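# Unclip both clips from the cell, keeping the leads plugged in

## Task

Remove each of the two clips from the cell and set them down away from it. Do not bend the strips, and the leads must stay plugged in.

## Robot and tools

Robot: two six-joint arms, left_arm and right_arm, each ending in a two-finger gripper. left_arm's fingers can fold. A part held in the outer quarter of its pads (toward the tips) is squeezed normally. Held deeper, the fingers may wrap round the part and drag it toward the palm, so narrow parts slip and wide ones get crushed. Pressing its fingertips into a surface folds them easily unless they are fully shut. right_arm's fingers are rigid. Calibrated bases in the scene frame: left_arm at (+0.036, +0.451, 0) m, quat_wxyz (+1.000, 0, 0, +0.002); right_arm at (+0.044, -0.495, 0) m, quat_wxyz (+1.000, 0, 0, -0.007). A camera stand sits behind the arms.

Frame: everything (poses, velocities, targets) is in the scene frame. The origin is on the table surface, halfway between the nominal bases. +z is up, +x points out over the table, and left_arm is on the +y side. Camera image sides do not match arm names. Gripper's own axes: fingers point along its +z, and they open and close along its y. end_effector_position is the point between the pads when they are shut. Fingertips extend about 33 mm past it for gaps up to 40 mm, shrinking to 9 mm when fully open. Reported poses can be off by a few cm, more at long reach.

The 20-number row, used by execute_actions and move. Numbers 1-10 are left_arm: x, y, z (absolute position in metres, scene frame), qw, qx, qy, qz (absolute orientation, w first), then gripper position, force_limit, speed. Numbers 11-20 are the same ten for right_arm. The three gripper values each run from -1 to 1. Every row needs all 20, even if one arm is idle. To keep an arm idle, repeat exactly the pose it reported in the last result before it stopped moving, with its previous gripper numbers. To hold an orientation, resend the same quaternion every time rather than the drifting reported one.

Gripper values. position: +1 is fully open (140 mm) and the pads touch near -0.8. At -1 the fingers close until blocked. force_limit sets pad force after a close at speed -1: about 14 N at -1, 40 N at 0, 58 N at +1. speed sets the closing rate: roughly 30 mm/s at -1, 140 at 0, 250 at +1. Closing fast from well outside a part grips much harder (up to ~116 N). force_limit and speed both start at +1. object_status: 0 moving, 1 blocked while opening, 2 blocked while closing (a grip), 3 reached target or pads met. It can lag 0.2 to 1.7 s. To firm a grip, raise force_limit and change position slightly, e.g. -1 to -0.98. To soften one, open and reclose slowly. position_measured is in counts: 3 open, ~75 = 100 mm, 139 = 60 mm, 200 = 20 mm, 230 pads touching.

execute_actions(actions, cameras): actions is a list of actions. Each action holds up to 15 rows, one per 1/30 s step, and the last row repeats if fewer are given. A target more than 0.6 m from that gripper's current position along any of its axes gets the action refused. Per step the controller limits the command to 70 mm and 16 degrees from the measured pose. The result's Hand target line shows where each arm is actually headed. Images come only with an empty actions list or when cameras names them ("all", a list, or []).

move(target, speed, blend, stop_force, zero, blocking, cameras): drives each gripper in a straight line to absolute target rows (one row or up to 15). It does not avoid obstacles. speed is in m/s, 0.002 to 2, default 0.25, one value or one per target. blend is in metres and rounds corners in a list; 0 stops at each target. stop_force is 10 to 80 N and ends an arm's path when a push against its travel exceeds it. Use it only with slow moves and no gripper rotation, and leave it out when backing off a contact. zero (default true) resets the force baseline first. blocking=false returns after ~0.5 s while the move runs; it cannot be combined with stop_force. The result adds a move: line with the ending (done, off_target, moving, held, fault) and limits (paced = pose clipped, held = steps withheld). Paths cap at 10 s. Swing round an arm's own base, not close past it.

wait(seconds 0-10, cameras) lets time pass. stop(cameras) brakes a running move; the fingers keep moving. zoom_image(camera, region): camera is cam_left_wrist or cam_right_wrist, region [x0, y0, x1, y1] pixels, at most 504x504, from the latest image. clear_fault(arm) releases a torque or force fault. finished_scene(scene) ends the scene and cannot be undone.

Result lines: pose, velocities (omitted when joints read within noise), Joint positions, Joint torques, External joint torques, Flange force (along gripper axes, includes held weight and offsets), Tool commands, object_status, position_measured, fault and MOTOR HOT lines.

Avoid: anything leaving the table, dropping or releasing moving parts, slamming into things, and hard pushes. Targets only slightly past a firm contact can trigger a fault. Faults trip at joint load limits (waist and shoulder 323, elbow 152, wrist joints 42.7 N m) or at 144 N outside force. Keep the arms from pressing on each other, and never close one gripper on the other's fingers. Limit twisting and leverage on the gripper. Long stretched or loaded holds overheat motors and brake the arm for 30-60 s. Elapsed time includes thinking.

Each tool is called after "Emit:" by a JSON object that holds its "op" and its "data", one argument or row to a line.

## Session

Emit:
{"op": "execute_actions", "data": {
  "actions": []
}}

Scene clock: 0.00 s.
left_arm: end_effector_position=(+1.1923, -0.1720, +0.2048) position_measured=3 object_status=3 end_effector_quat_wxyz=(-0.447, +0.688, -0.179, +0.542) | right_arm: end_effector_position=(+0.6710, -0.5453, +0.1773) position_measured=3 object_status=3 end_effector_quat_wxyz=(+0.577, -0.578, -0.525, -0.238)
Joint positions: left_arm=[-0.764 1.3 0.469 1.636 1.2 0.736] | right_arm=[-0.478 0.706 1.597 0.789 1.973 -0.557]
Joint velocities: within noise
Joint torques (N m): no reading
External joint torques (N m): no reading
Flange force (N): no reading
Hand target: left_arm +1.1923, -0.1720, +0.2048; -0.447, +0.688, -0.179, +0.542 | right_arm +0.6710, -0.5453, +0.1773; +0.577, -0.578, -0.525, -0.238
Tool commands: left_gripper/position=+1.0 left_gripper/force_limit=+1.0 left_gripper/speed=+1.0 right_gripper/position=+1.0 right_gripper/force_limit=+1.0 right_gripper/speed=+1.0

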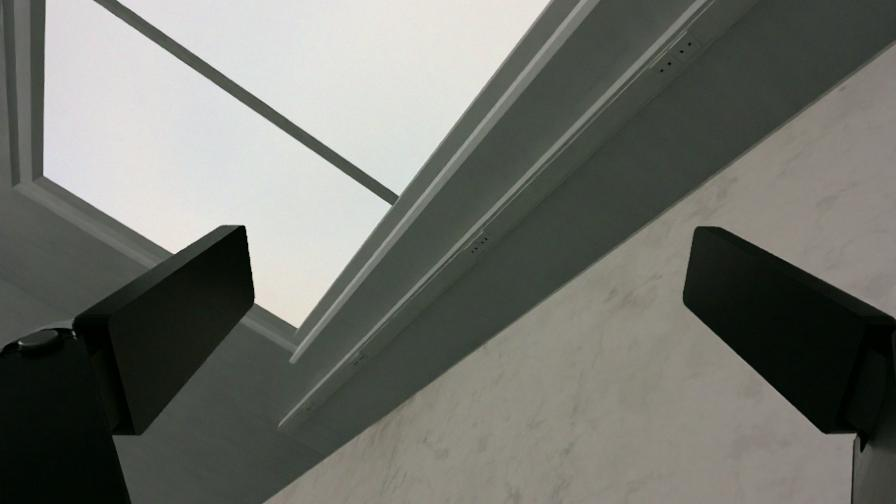

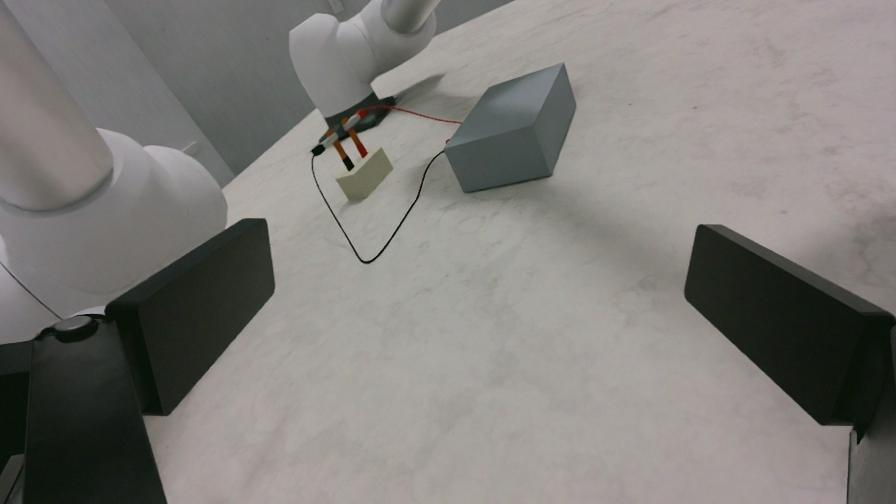

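Emit:
{"op": "move", "data": {
  "target": [
    [0.95,0.1,0.45,-0.447,0.688,-0.179,0.542,1,1,1,0.671,-0.5453,0.1773,0.577,-0.578,-0.525,-0.238,1,1,1],
    [0.4,0.65,0.4,0,1,0,0,1,1,1,0.6,-0.4,0.40,0,1,0,0,0.4,1,1]
  ],
  "blend": 0.05,
  "speed": 0.4
}}

Emit:
{"op": "move", "data": {
  "target": [0.4,0.65,0.4,0,1,0,0,1,1,1,0.34,0.0,0.40,0,1,0,0,0.4,1,1],
  "cameras": ["cam_right_wrist"]
}}

Scene clock: 9.93 s.
left_arm: end_effector_position=(+0.4000, +0.6500, +0.4000) position_measured=3 object_status=3 end_effector_quat_wxyz=(+0.000, +1.000, +0.000, +0.000) | right_arm: end_effector_position=(+0.6000, -0.4000, +0.4000) position_measured=78 object_status=0 end_effector_quat_wxyz=(+0.000, +1.000, +0.000, +0.000)
Joint positions: left_arm=[0.413 -0.236 1.848 0 1.53 1.988] | right_arm=[0.122 0.009 1.633 0 1.499 1.678]
Joint torques (N m): left_arm=[2.2 -19.89 -41.8 4.42 -0.32 0.1] | right_arm=[-3.54 -38.27 -43.26 3.81 0.63 0.54]
External joint torques (N m): left_arm=[-2.39 1.92 -0.82 -0.08 0.26 -0.1] | right_arm=[3.53 -4.48 1.57 0.46 -0.69 -0.54]
Flange force (N): left_arm=[6.1 3.5 -1.8] | right_arm=[-10.2 -3.6 3.3]
Hand target: left_arm +0.4000, +0.6500, +0.4000; +0.000, +1.000, +0.000, +0.000 | right_arm +0.6000, -0.4000, +0.4000; +0.000, +1.000, +0.000, +0.000
Off the commanded pose: left_arm 0.000 m, 0 deg | right_arm 0.000 m, 0 deg.
move: done

Scene clock: 12.23 s.
left_arm: end_effector_position=(+0.4000, +0.6500, +0.4000) position_measured=3 object_status=3 end_effector_quat_wxyz=(+0.000, +1.000, +0.000, +0.000) | right_arm: end_effector_position=(+0.3400, +0.0000, +0.4000) position_measured=78 object_status=3 end_effector_quat_wxyz=(+0.000, +1.000, +0.000, +0.000)
Joint positions: left_arm=[0.413 -0.236 1.848 0 1.53 1.988] | right_arm=[0.985 0.029 1.613 0 1.5 2.542]
Joint torques (N m): left_arm=[1.81 -19.87 -41.82 4.44 -0.33 0.1] | right_arm=[-4.12 -40.98 -43.02 3.69 0.66 0.43]
External joint torques (N m): left_arm=[-1.82 1.81 -0.74 -0.1 0.28 -0.1] | right_arm=[4.11 -3.1 1.68 0.52 -0.7 -0.43]
Flange force (N): left_arm=[5.2 2.4 -1.7] | right_arm=[-9.3 3.1 3.7]
Hand target: left_arm +0.4000, +0.6500, +0.4000; +0.000, +1.000, +0.000, +0.000 | right_arm +0.3400, +0.0000, +0.4000; +0.000, +1.000, +0.000, +0.000
Off the commanded pose: left_arm 0.000 m, 0 deg | right_arm 0.000 m, 0 deg.
move: done
Images, in order (width x height): cam_right_wrist 896x504.

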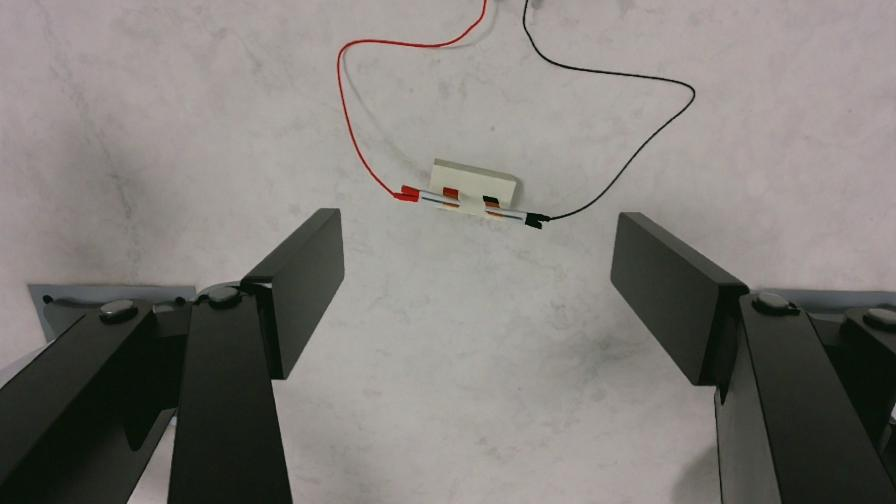

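Emit:
{"op": "move", "data": {
  "target": [0.4,0.65,0.4,0,1,0,0,1,1,1,0.275,0.048,0.165,0,0.7716,0.6361,0,0.2,1,1],
  "cameras": ["cam_right_wrist"]
}}

Emit:
{"op": "zoom_image", "data": {
  "camera": "cam_right_wrist",
  "region": [330, 130, 630, 440]
}}

Scene clock: 22.60 s.
left_arm: end_effector_position=(+0.4000, +0.6500, +0.4000) position_measured=3 object_status=3 end_effector_quat_wxyz=(+0.000, +1.000, +0.000, +0.000) | right_arm: end_effector_position=(+0.2750, +0.0480, +0.1650) position_measured=104 object_status=3 end_effector_quat_wxyz=(+0.000, +0.772, +0.636, +0.000)
Joint positions: left_arm=[0.413 -0.236 1.848 0 1.53 1.988] | right_arm=[1.123 0.159 1.91 0 1.072 1.301]
Joint torques (N m): left_arm=[2.01 -19.87 -41.87 4.44 -0.39 0.05] | right_arm=[-3.05 -48.65 -37.75 3.26 0.64 0.47]
External joint torques (N m): left_arm=[-2.03 1.98 -0.67 -0.1 0.33 -0.05] | right_arm=[2.97 -3.55 1.45 0.47 -0.68 -0.47]
Flange force (N): left_arm=[5.5 2.7 -1.6] | right_arm=[-6.9 -5.8 -0.1]
Hand target: left_arm +0.4000, +0.6500, +0.4000; +0.000, +1.000, +0.000, +0.000 | right_arm +0.2750, +0.0480, +0.1650; +0.000, +0.772, +0.636, +0.000
Off the commanded pose: left_arm 0.000 m, 0 deg | right_arm 0.000 m, 0 deg.
move: done
Images, in order (width x height): cam_right_wrist 896x504.

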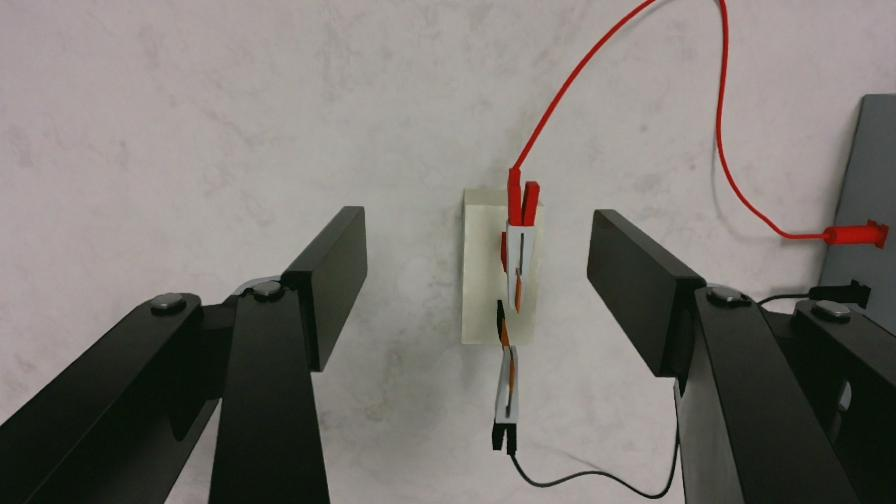

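Scaled by 1.626.

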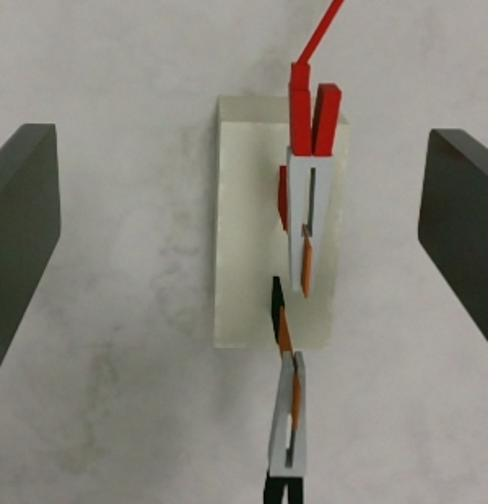

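Emit:
{"op": "move", "data": {
  "target": [0.4,0.65,0.4,0,1,0,0,1,1,1,0.2965,0.050,0.145,0,0.7716,0.6361,0,-0.1,1,1],
  "cameras": ["cam_right_wrist"]
}}

Emit:
{"op": "zoom_image", "data": {
  "camera": "cam_right_wrist",
  "region": [330, 130, 630, 440]
}}

Scene clock: 34.40 s.
left_arm: end_effector_position=(+0.4000, +0.6500, +0.4000) position_measured=3 object_status=3 end_effector_quat_wxyz=(+0.000, +1.000, +0.000, +0.000) | right_arm: end_effector_position=(+0.2965, +0.0500, +0.1450) position_measured=141 object_status=3 end_effector_quat_wxyz=(+0.000, +0.772, +0.636, +0.000)
Joint positions: left_arm=[0.413 -0.236 1.848 0 1.53 1.988] | right_arm=[1.093 0.191 1.912 0 1.039 1.271]
Joint torques (N m): left_arm=[2.03 -19.62 -41.77 4.42 -0.31 0.05] | right_arm=[-2.76 -51.52 -37.1 3.2 0.62 0.56]
External joint torques (N m): left_arm=[-2.13 1.69 -0.8 -0.08 0.26 -0.05] | right_arm=[2.8 -3.84 1.49 0.47 -0.66 -0.56]
Flange force (N): left_arm=[5.4 3.0 -1.7] | right_arm=[-7.3 -5.6 -0.6]
Hand target: left_arm +0.4000, +0.6500, +0.4000; +0.000, +1.000, +0.000, +0.000 | right_arm +0.2965, +0.0500, +0.1450; +0.000, +0.772, +0.636, +0.000
Off the commanded pose: left_arm 0.000 m, 0 deg | right_arm 0.000 m, 0 deg.
move: done
Images, in order (width x height): cam_right_wrist 896x504.

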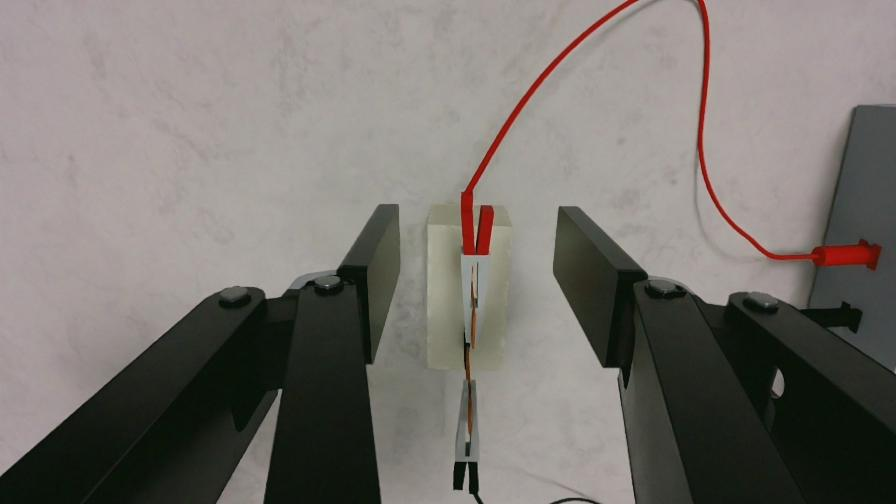

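Scaled by 1.626.

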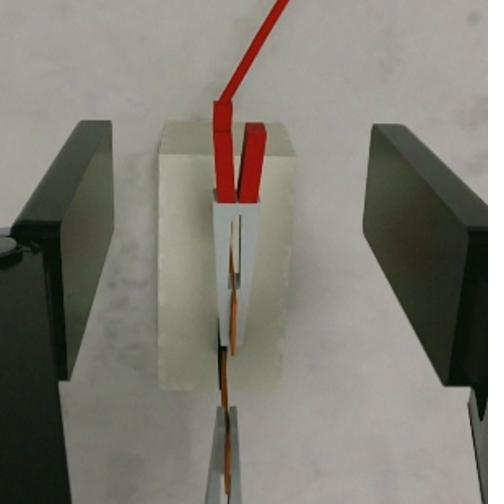

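Emit:
{"op": "move", "data": {
  "target": [
    [0.4,0.65,0.4,0,1,0,0,1,1,1,0.297,0.052,0.130,0,0.7716,0.6361,0,-0.1,-0.02,-1],
    [0.4,0.65,0.4,0,1,0,0,1,1,1,0.297,0.052,0.130,0,0.7716,0.6361,0,-1,-0.02,-1]
  ],
  "cameras": ["cam_right_wrist"]
}}

Emit:
{"op": "zoom_image", "data": {
  "camera": "cam_right_wrist",
  "region": [370, 180, 570, 360]
}}

Scene clock: 42.17 s.
left_arm: end_effector_position=(+0.4000, +0.6500, +0.4000) position_measured=3 object_status=3 end_effector_quat_wxyz=(+0.000, +1.000, +0.000, +0.000) | right_arm: end_effector_position=(+0.2970, +0.0520, +0.1300) position_measured=215 object_status=2 end_effector_quat_wxyz=(+0.000, +0.772, +0.636, +0.000)
Joint positions: left_arm=[0.413 -0.236 1.848 0 1.53 1.988] | right_arm=[1.094 0.208 1.923 0 1.011 1.271]
Joint torques (N m): left_arm=[2.05 -19.6 -41.8 4.4 -0.33 0.11] | right_arm=[-2.62 -52.83 -36.14 3.15 0.65 0.43]
External joint torques (N m): left_arm=[-2.09 1.58 -0.77 -0.06 0.28 -0.11] | right_arm=[2.69 -4.1 0.7 0.48 -0.71 -0.43]
Flange force (N): left_arm=[5.2 3.2 -1.7] | right_arm=[-6.2 -5.4 -1.7]
Hand target: left_arm +0.4000, +0.6500, +0.4000; +0.000, +1.000, +0.000, +0.000 | right_arm +0.2970, +0.0520, +0.1300; +0.000, +0.772, +0.636, +0.000
Off the commanded pose: left_arm 0.000 m, 0 deg | right_arm 0.000 m, 0 deg.
move: done
Images, in order (width x height): cam_right_wrist 896x504.

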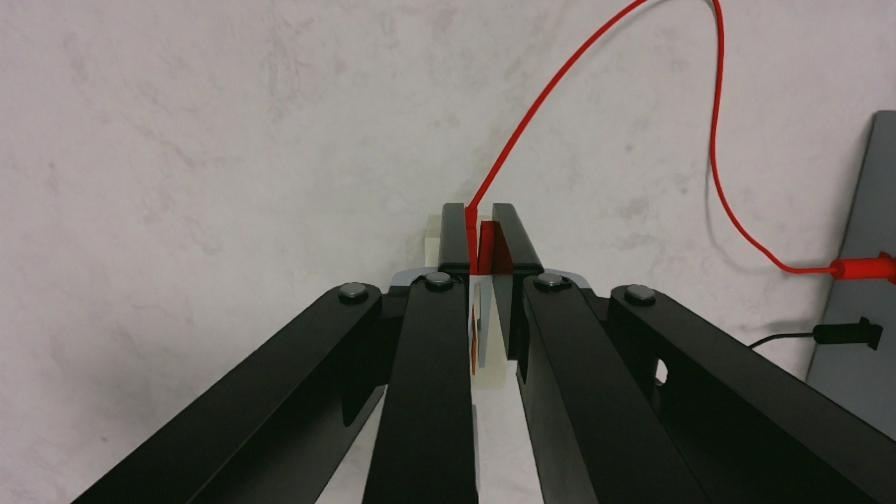

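Scaled by 2.520.

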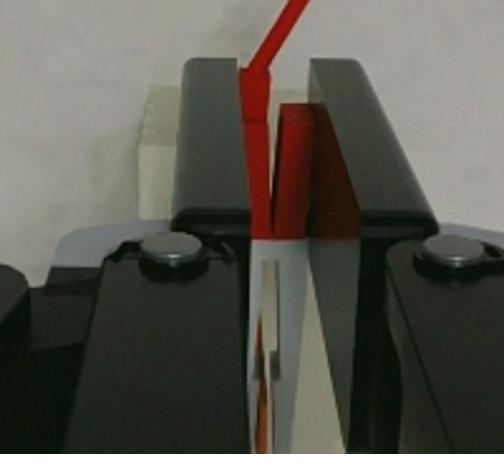

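Emit:
{"op": "move", "data": {
  "target": [0.4,0.65,0.4,0,1,0,0,1,1,1,0.297,0.052,0.130,0,0.7716,0.6361,0,-0.98,0.4,-1],
  "cameras": ["cam_right_wrist"]
}}

Emit:
{"op": "zoom_image", "data": {
  "camera": "cam_right_wrist",
  "region": [370, 180, 570, 400]
}}

Scene clock: 45.83 s.
left_arm: end_effector_position=(+0.4000, +0.6500, +0.4000) position_measured=3 object_status=3 end_effector_quat_wxyz=(+0.000, +1.000, +0.000, +0.000) | right_arm: end_effector_position=(+0.2970, +0.0520, +0.1300) position_measured=218 object_status=2 end_effector_quat_wxyz=(+0.000, +0.772, +0.636, +0.000)
Joint positions: left_arm=[0.413 -0.236 1.848 0 1.53 1.988] | right_arm=[1.094 0.208 1.923 0 1.011 1.271]
Joint torques (N m): left_arm=[1.74 -19.83 -41.81 4.43 -0.33 0.09] | right_arm=[-3.39 -52.19 -36.32 3.06 0.56 0.54]
External joint torques (N m): left_arm=[-1.82 1.86 -0.81 -0.08 0.28 -0.09] | right_arm=[3.39 -3.8 1.37 0.54 -0.59 -0.54]
Flange force (N): left_arm=[5.4 2.3 -1.8] | right_arm=[-6.7 -6.5 -1.1]
Hand target: left_arm +0.4000, +0.6500, +0.4000; +0.000, +1.000, +0.000, +0.000 | right_arm +0.2970, +0.0520, +0.1300; +0.000, +0.772, +0.636, +0.000
Off the commanded pose: left_arm 0.000 m, 0 deg | right_arm 0.000 m, 0 deg.
move: done
Images, in order (width x height): cam_right_wrist 896x504.

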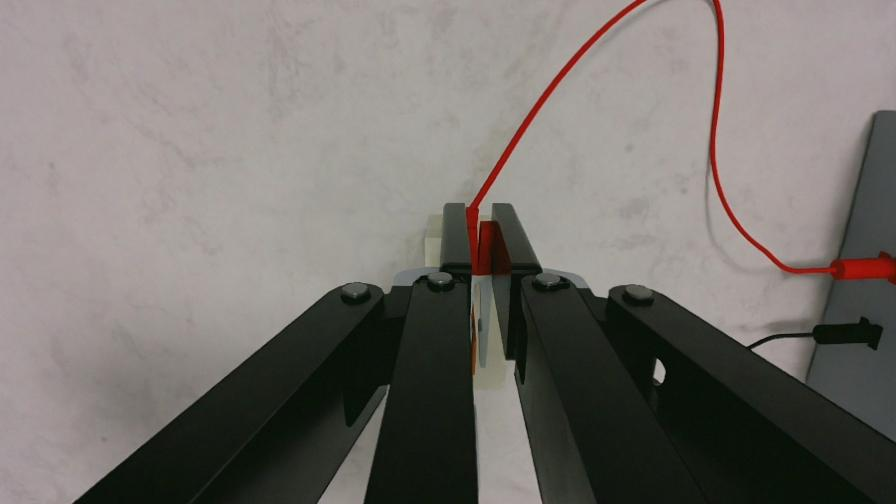

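Scaled by 2.291.

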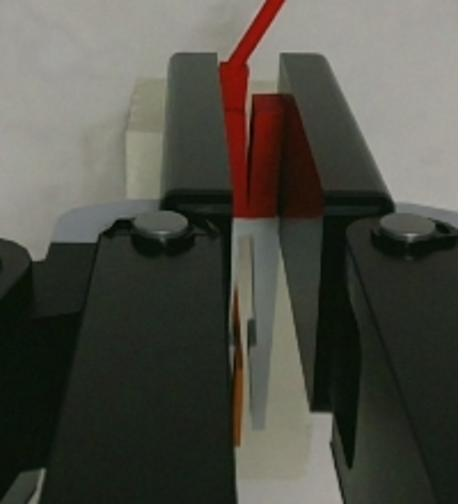

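Emit:
{"op": "move", "data": {
  "target": [0.4,0.65,0.4,0,1,0,0,1,1,1,0.297,0.052,0.130,0,0.7716,0.6361,0,-1,1,-1],
  "cameras": ["cam_right_wrist"]
}}

Emit:
{"op": "zoom_image", "data": {
  "camera": "cam_right_wrist",
  "region": [370, 180, 570, 400]
}}

Scene clock: 50.60 s.
left_arm: end_effector_position=(+0.4000, +0.6500, +0.4000) position_measured=3 object_status=3 end_effector_quat_wxyz=(+0.000, +1.000, +0.000, +0.000) | right_arm: end_effector_position=(+0.2970, +0.0520, +0.1300) position_measured=219 object_status=2 end_effector_quat_wxyz=(+0.000, +0.772, +0.636, +0.000)
Joint positions: left_arm=[0.413 -0.236 1.848 0 1.53 1.988] | right_arm=[1.094 0.208 1.923 0 1.011 1.271]
Joint torques (N m): left_arm=[1.94 -19.83 -41.8 4.43 -0.37 0.07] | right_arm=[-2.89 -52.29 -36.29 3.12 0.68 0.44]
External joint torques (N m): left_arm=[-2.03 1.81 -0.87 -0.08 0.31 -0.07] | right_arm=[2.86 -3.94 1.26 0.49 -0.72 -0.44]
Flange force (N): left_arm=[5.5 2.7 -2.0] | right_arm=[-6.9 -5.9 -1.0]
Hand target: left_arm +0.4000, +0.6500, +0.4000; +0.000, +1.000, +0.000, +0.000 | right_arm +0.2970, +0.0520, +0.1300; +0.000, +0.772, +0.636, +0.000
Off the commanded pose: left_arm 0.000 m, 0 deg | right_arm 0.000 m, 0 deg.
move: done
Images, in order (width x height): cam_right_wrist 896x504.

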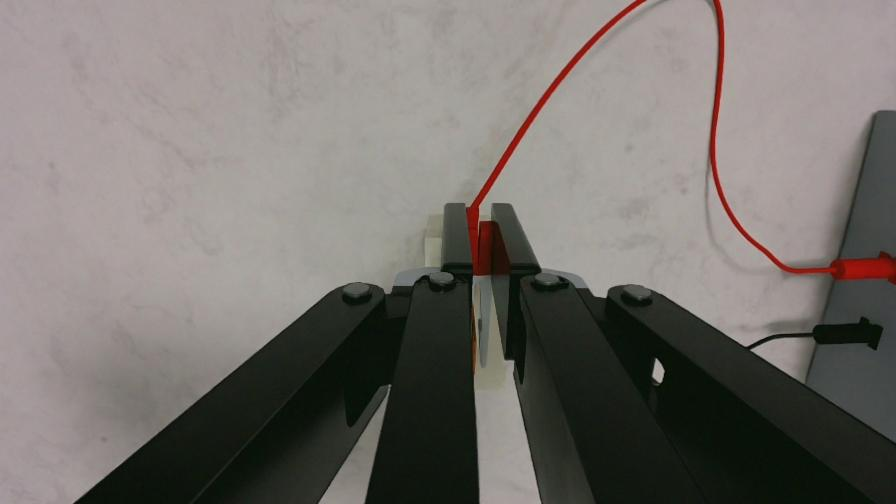

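Scaled by 2.291.

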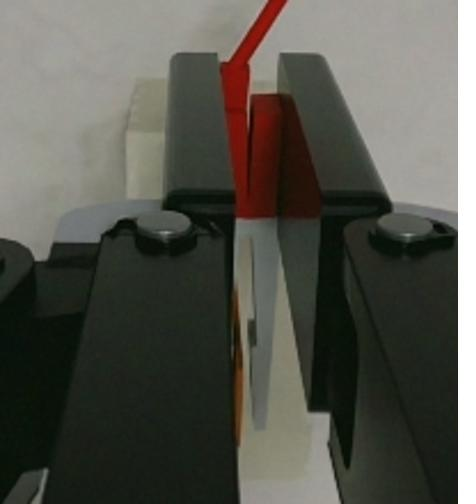

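Emit:
{"op": "move", "data": {
  "target": [0.4,0.65,0.4,0,1,0,0,1,1,1,0.3065,0.101,0.130,0,0.7716,0.6361,0,-1,1,-1],
  "speed": 0.025,
  "stop_force": 10,
  "cameras": ["cam_right_wrist"]
}}

Emit:
{"op": "zoom_image", "data": {
  "camera": "cam_right_wrist",
  "region": [320, 180, 620, 480]
}}

Scene clock: 60.67 s.
left_arm: end_effector_position=(+0.4000, +0.6500, +0.4000) position_measured=3 object_status=3 end_effector_quat_wxyz=(+0.000, +1.000, +0.000, +0.000) | right_arm: end_effector_position=(+0.3065, +0.1010, +0.1300) position_measured=219 object_status=2 end_effector_quat_wxyz=(+0.000, +0.772, +0.636, +0.000)
Joint positions: left_arm=[0.413 -0.236 1.848 0 1.53 1.988] | right_arm=[1.116 0.278 1.83 0 1.033 1.294]
Joint torques (N m): left_arm=[1.97 -19.96 -41.69 4.44 -0.33 0.06] | right_arm=[-3.53 -60.04 -37.15 3.16 0.55 0.52]
External joint torques (N m): left_arm=[-1.86 1.88 -0.8 -0.1 0.28 -0.06] | right_arm=[3.5 -3.68 1.49 0.51 -0.6 -0.52]
Flange force (N): left_arm=[5.4 2.3 -1.8] | right_arm=[-7.0 -6.3 -0.7]
Hand target: left_arm +0.4000, +0.6500, +0.4000; +0.000, +1.000, +0.000, +0.000 | right_arm +0.3065, +0.1010, +0.1300; +0.000, +0.772, +0.636, +0.000
Off the commanded pose: left_arm 0.000 m, 0 deg | right_arm 0.000 m, 0 deg.
move: done
Images, in order (width x height): cam_right_wrist 896x504.

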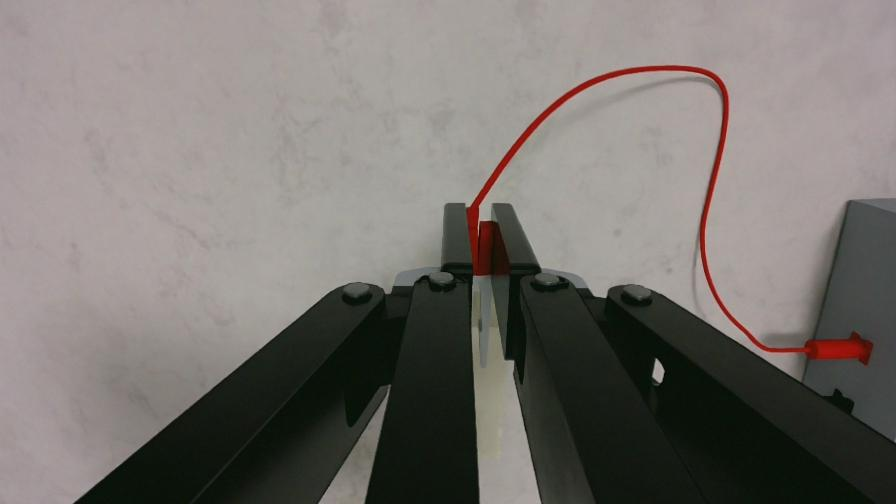

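Scaled by 1.680.

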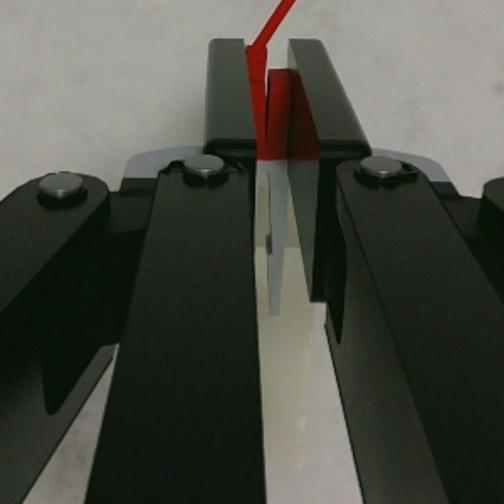

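Emit:
{"op": "move", "data": {
  "target": [
    [0.4,0.65,0.4,0,1,0,0,1,1,1,0.313,0.134,0.130,0,0.7716,0.6361,0,-1,1,-1],
    [0.4,0.65,0.4,0,1,0,0,1,1,1,0.314,0.14,0.038,0,0.7716,0.6361,0,-1,1,-1],
    [0.4,0.65,0.4,0,1,0,0,1,1,1,0.314,0.14,0.0385,0,0.7716,0.6361,0,-0.3,1,-1],
    [0.4,0.65,0.4,0,1,0,0,1,1,1,0.314,0.14,0.19,0,0.7716,0.6361,0,-0.3,1,-1]
  ],
  "speed": 0.1
}}

Emit:
{"op": "move", "data": {
  "target": [
    [0.4,0.65,0.4,0,1,0,0,1,1,1,0.27,-0.0755,0.19,0,0.6361,-0.7716,0,-0.1,1,0],
    [0.4,0.65,0.4,0,1,0,0,1,1,1,0.27,-0.0755,0.145,0,0.6361,-0.7716,0,-0.1,1,0]
  ],
  "speed": 0.4,
  "cameras": ["cam_right_wrist"]
}}

Emit:
{"op": "zoom_image", "data": {
  "camera": "cam_right_wrist",
  "region": [330, 120, 630, 400]
}}

Scene clock: 76.60 s.
left_arm: end_effector_position=(+0.4000, +0.6500, +0.4000) position_measured=3 object_status=3 end_effector_quat_wxyz=(+0.000, +1.000, +0.000, +0.000) | right_arm: end_effector_position=(+0.3140, +0.1400, +0.1900) position_measured=167 object_status=3 end_effector_quat_wxyz=(+0.000, +0.772, +0.636, +0.000)
Joint positions: left_arm=[0.413 -0.236 1.848 0 1.53 1.988] | right_arm=[1.132 0.29 1.694 0 1.158 1.31]
Joint torques (N m): left_arm=[1.99 -19.61 -41.77 4.42 -0.36 0.08] | right_arm=[-3.21 -63.53 -39.51 3.35 0.69 0.55]
External joint torques (N m): left_arm=[-1.99 1.6 -0.74 -0.08 0.3 -0.08] | right_arm=[3.2 -3.54 1.57 0.55 -0.74 -0.55]
Flange force (N): left_arm=[5.1 2.9 -1.7] | right_arm=[-7.6 -5.6 0.7]
Hand target: left_arm +0.4000, +0.6500, +0.4000; +0.000, +1.000, +0.000, +0.000 | right_arm +0.3140, +0.1400, +0.1900; +0.000, +0.772, +0.636, +0.000
Off the commanded pose: left_arm 0.000 m, 0 deg | right_arm 0.000 m, 0 deg.
move: done

Scene clock: 81.40 s.
left_arm: end_effector_position=(+0.4000, +0.6500, +0.4000) position_measured=3 object_status=3 end_effector_quat_wxyz=(+0.000, +1.000, +0.000, +0.000) | right_arm: end_effector_position=(+0.2700, -0.0755, +0.1450) position_measured=141 object_status=3 end_effector_quat_wxyz=(+0.000, -0.636, +0.772, +0.000)
Joint positions: left_arm=[0.413 -0.236 1.848 0 1.53 1.988] | right_arm=[1.017 0.001 2.126 0 1.015 4.337]
Joint torques (N m): left_arm=[2.07 -19.96 -41.86 4.42 -0.35 0.07] | right_arm=[-2.93 -32.25 -36.01 3.12 0.7 0.44]
External joint torques (N m): left_arm=[-2.16 2.12 -0.54 -0.1 0.3 -0.07] | right_arm=[2.94 -3.24 0.66 0.5 -0.67 -0.44]
Flange force (N): left_arm=[5.8 3.0 -1.3] | right_arm=[4.1 6.8 -1.1]
Hand target: left_arm +0.4000, +0.6500, +0.4000; +0.000, +1.000, +0.000, +0.000 | right_arm +0.2700, -0.0755, +0.1450; +0.000, -0.636, +0.772, +0.000
Off the commanded pose: left_arm 0.000 m, 0 deg | right_arm 0.000 m, 0 deg.
move: done
Images, in order (width x height): cam_right_wrist 896x504.

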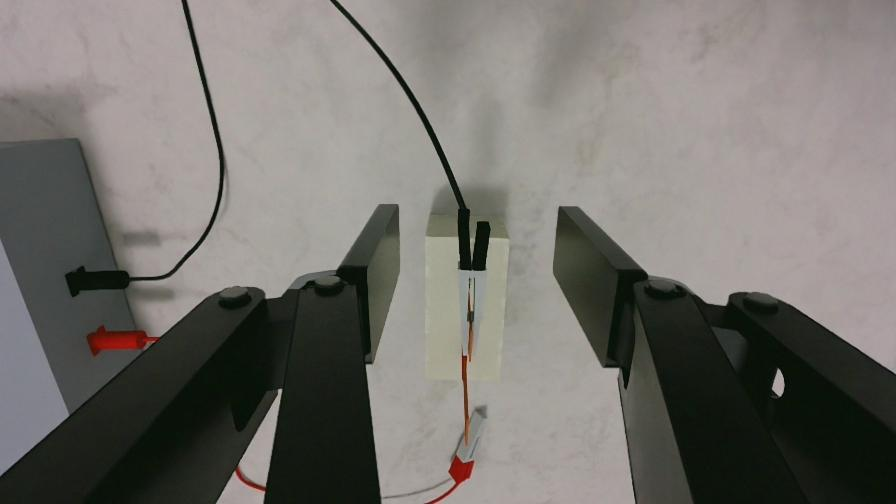

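Scaled by 1.680.

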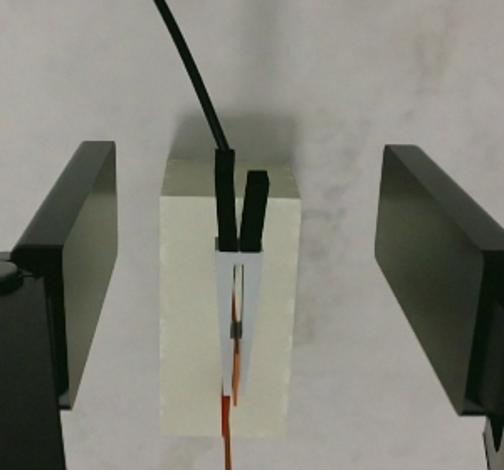

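Emit:
{"op": "move", "data": {
  "target": [
    [0.4,0.65,0.4,0,1,0,0,1,1,1,0.2717,-0.0715,0.129,0,0.6361,-0.7716,0,-0.1,1,-1],
    [0.4,0.65,0.4,0,1,0,0,1,1,1,0.2717,-0.0715,0.129,0,0.6361,-0.7716,0,-1,1,-1]
  ],
  "cameras": ["cam_right_wrist"]
}}

Emit:
{"op": "zoom_image", "data": {
  "camera": "cam_right_wrist",
  "region": [370, 180, 570, 400]
}}

Scene clock: 88.97 s.
left_arm: end_effector_position=(+0.4000, +0.6500, +0.4000) position_measured=3 object_status=3 end_effector_quat_wxyz=(+0.000, +1.000, +0.000, +0.000) | right_arm: end_effector_position=(+0.2717, -0.0715, +0.1290) position_measured=219 object_status=0 end_effector_quat_wxyz=(+0.000, -0.636, +0.772, +0.000)
Joint positions: left_arm=[0.413 -0.236 1.848 0 1.53 1.988] | right_arm=[1.019 0.024 2.136 0 0.981 4.338]
Joint torques (N m): left_arm=[1.81 -19.73 -41.76 4.45 -0.32 0.08] | right_arm=[-4.14 -33.49 -35.56 3.12 0.75 0.55]
External joint torques (N m): left_arm=[-1.82 1.66 -0.76 -0.11 0.27 -0.08] | right_arm=[4.15 -3.63 0.98 0.42 -0.71 -0.55]
Flange force (N): left_arm=[5.0 2.5 -1.7] | right_arm=[4.3 9.2 -1.3]
Hand target: left_arm +0.4000, +0.6500, +0.4000; +0.000, +1.000, +0.000, +0.000 | right_arm +0.2717, -0.0715, +0.1290; +0.000, -0.636, +0.772, +0.000
Off the commanded pose: left_arm 0.000 m, 0 deg | right_arm 0.000 m, 0 deg.
move: done
Images, in order (width x height): cam_right_wrist 896x504.

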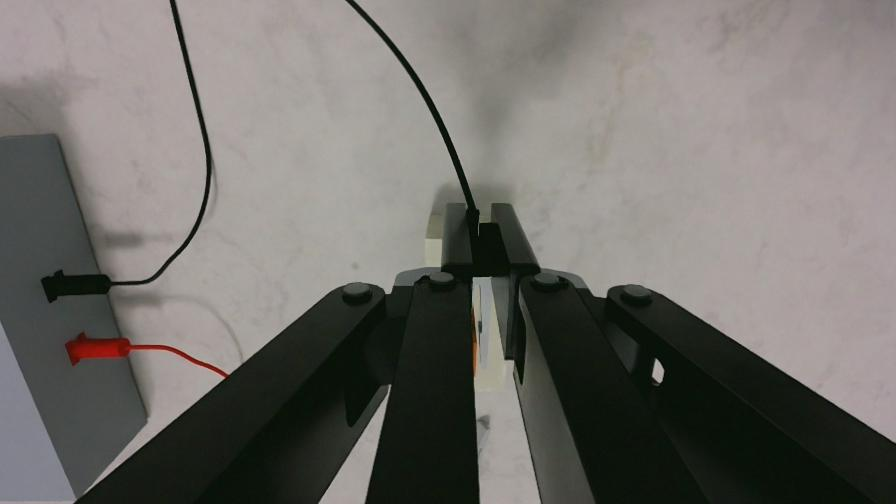

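Scaled by 2.291.

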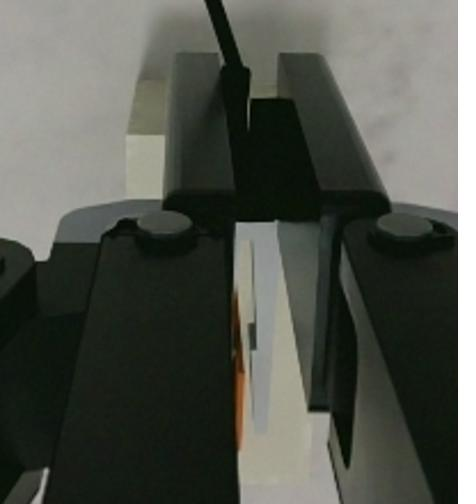

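Emit:
{"op": "move", "data": {
  "target": [0.4,0.65,0.4,0,1,0,0,1,1,1,0.2622,-0.1205,0.129,0,0.6361,-0.7716,0,-1,1,-1],
  "speed": 0.025,
  "stop_force": 10,
  "cameras": ["cam_right_wrist"]
}}

Emit:
{"op": "move", "data": {
  "target": [
    [0.4,0.65,0.4,0,1,0,0,1,1,1,0.255,-0.158,0.129,0,0.6361,-0.7716,0,-1,1,-1],
    [0.4,0.65,0.4,0,1,0,0,1,1,1,0.254,-0.164,0.0375,0,0.6361,-0.7716,0,-1,1,-1],
    [0.4,0.65,0.4,0,1,0,0,1,1,1,0.254,-0.164,0.038,0,0.6361,-0.7716,0,-0.3,1,-1],
    [0.4,0.65,0.4,0,1,0,0,1,1,1,0.254,-0.164,0.2,0,0.6361,-0.7716,0,-0.3,1,-1],
    [0.4,0.65,0.4,0,1,0,0,1,1,1,0.254,-0.1,0.32,0,0.6361,-0.7716,0,-0.3,1,-1]
  ],
  "speed": 0.12,
  "cameras": ["cam_right_wrist"]
}}

Scene clock: 97.17 s.
left_arm: end_effector_position=(+0.4000, +0.6500, +0.4000) position_measured=3 object_status=3 end_effector_quat_wxyz=(+0.000, +1.000, +0.000, +0.000) | right_arm: end_effector_position=(+0.2622, -0.1205, +0.1290) position_measured=219 object_status=2 end_effector_quat_wxyz=(+0.000, -0.636, +0.772, +0.000)
Joint positions: left_arm=[0.413 -0.236 1.848 0 1.53 1.988] | right_arm=[0.976 -0.053 2.212 0 0.983 4.296]
Joint torques (N m): left_arm=[1.89 -19.72 -41.85 4.42 -0.37 0.08] | right_arm=[-3.84 -25.64 -35.53 3.05 0.69 0.51]
External joint torques (N m): left_arm=[-1.77 1.6 -0.74 -0.08 0.32 -0.08] | right_arm=[3.8 -3.21 1.15 0.47 -0.65 -0.51]
Flange force (N): left_arm=[4.9 2.4 -1.7] | right_arm=[3.6 9.3 -0.9]
Hand target: left_arm +0.4000, +0.6500, +0.4000; +0.000, +1.000, +0.000, +0.000 | right_arm +0.2622, -0.1205, +0.1290; +0.000, -0.636, +0.772, +0.000
Off the commanded pose: left_arm 0.000 m, 0 deg | right_arm 0.000 m, 0 deg.
move: done
Images, in order (width x height): cam_right_wrist 896x504.

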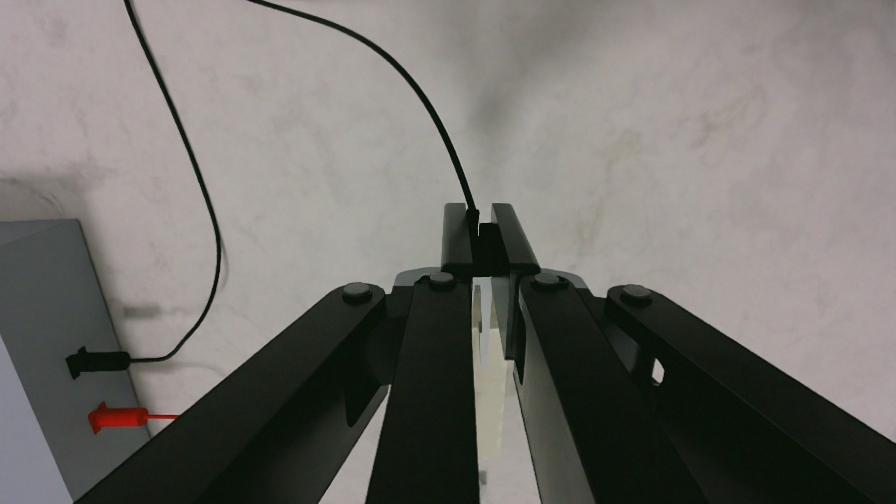

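Scene clock: 103.33 s.
left_arm: end_effector_position=(+0.4000, +0.6500, +0.4000) position_measured=3 object_status=3 end_effector_quat_wxyz=(+0.000, +1.000, +0.000, +0.000) | right_arm: end_effector_position=(+0.2540, -0.1000, +0.3200) position_measured=167 object_status=3 end_effector_quat_wxyz=(+0.000, -0.636, +0.772, +0.000)
Joint positions: left_arm=[0.413 -0.236 1.848 0 1.53 1.988] | right_arm=[1.018 -0.165 1.937 0 1.37 4.337]
Joint torques (N m): left_arm=[2.22 -19.78 -41.69 4.44 -0.33 0.08] | right_arm=[-3.06 -20.46 -41.89 3.66 0.6 0.48]
External joint torques (N m): left_arm=[-2.2 1.74 -0.83 -0.09 0.28 -0.08] | right_arm=[3.09 -3.68 1.12 0.51 -0.56 -0.48]
Flange force (N): left_arm=[5.6 3.2 -1.8] | right_arm=[5.1 7.7 1.5]
Hand target: left_arm +0.4000, +0.6500, +0.4000; +0.000, +1.000, +0.000, +0.000 | right_arm +0.2540, -0.1000, +0.3200; +0.000, -0.636, +0.772, +0.000
Off the commanded pose: left_arm 0.000 m, 0 deg | right_arm 0.000 m, 0 deg.
move: done
Images, in order (width x height): cam_right_wrist 896x504.

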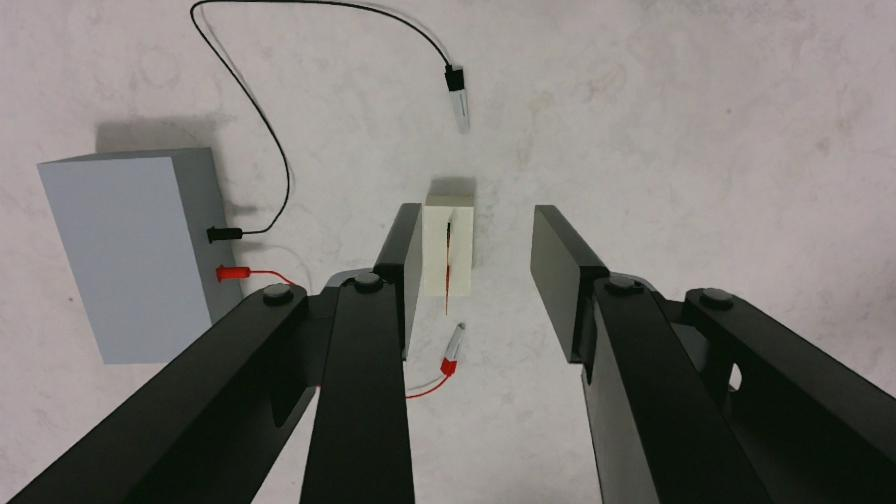

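Emit:
{"op": "finished_scene", "data": {
  "scene": 2
}}

The scene is finished: the task was done.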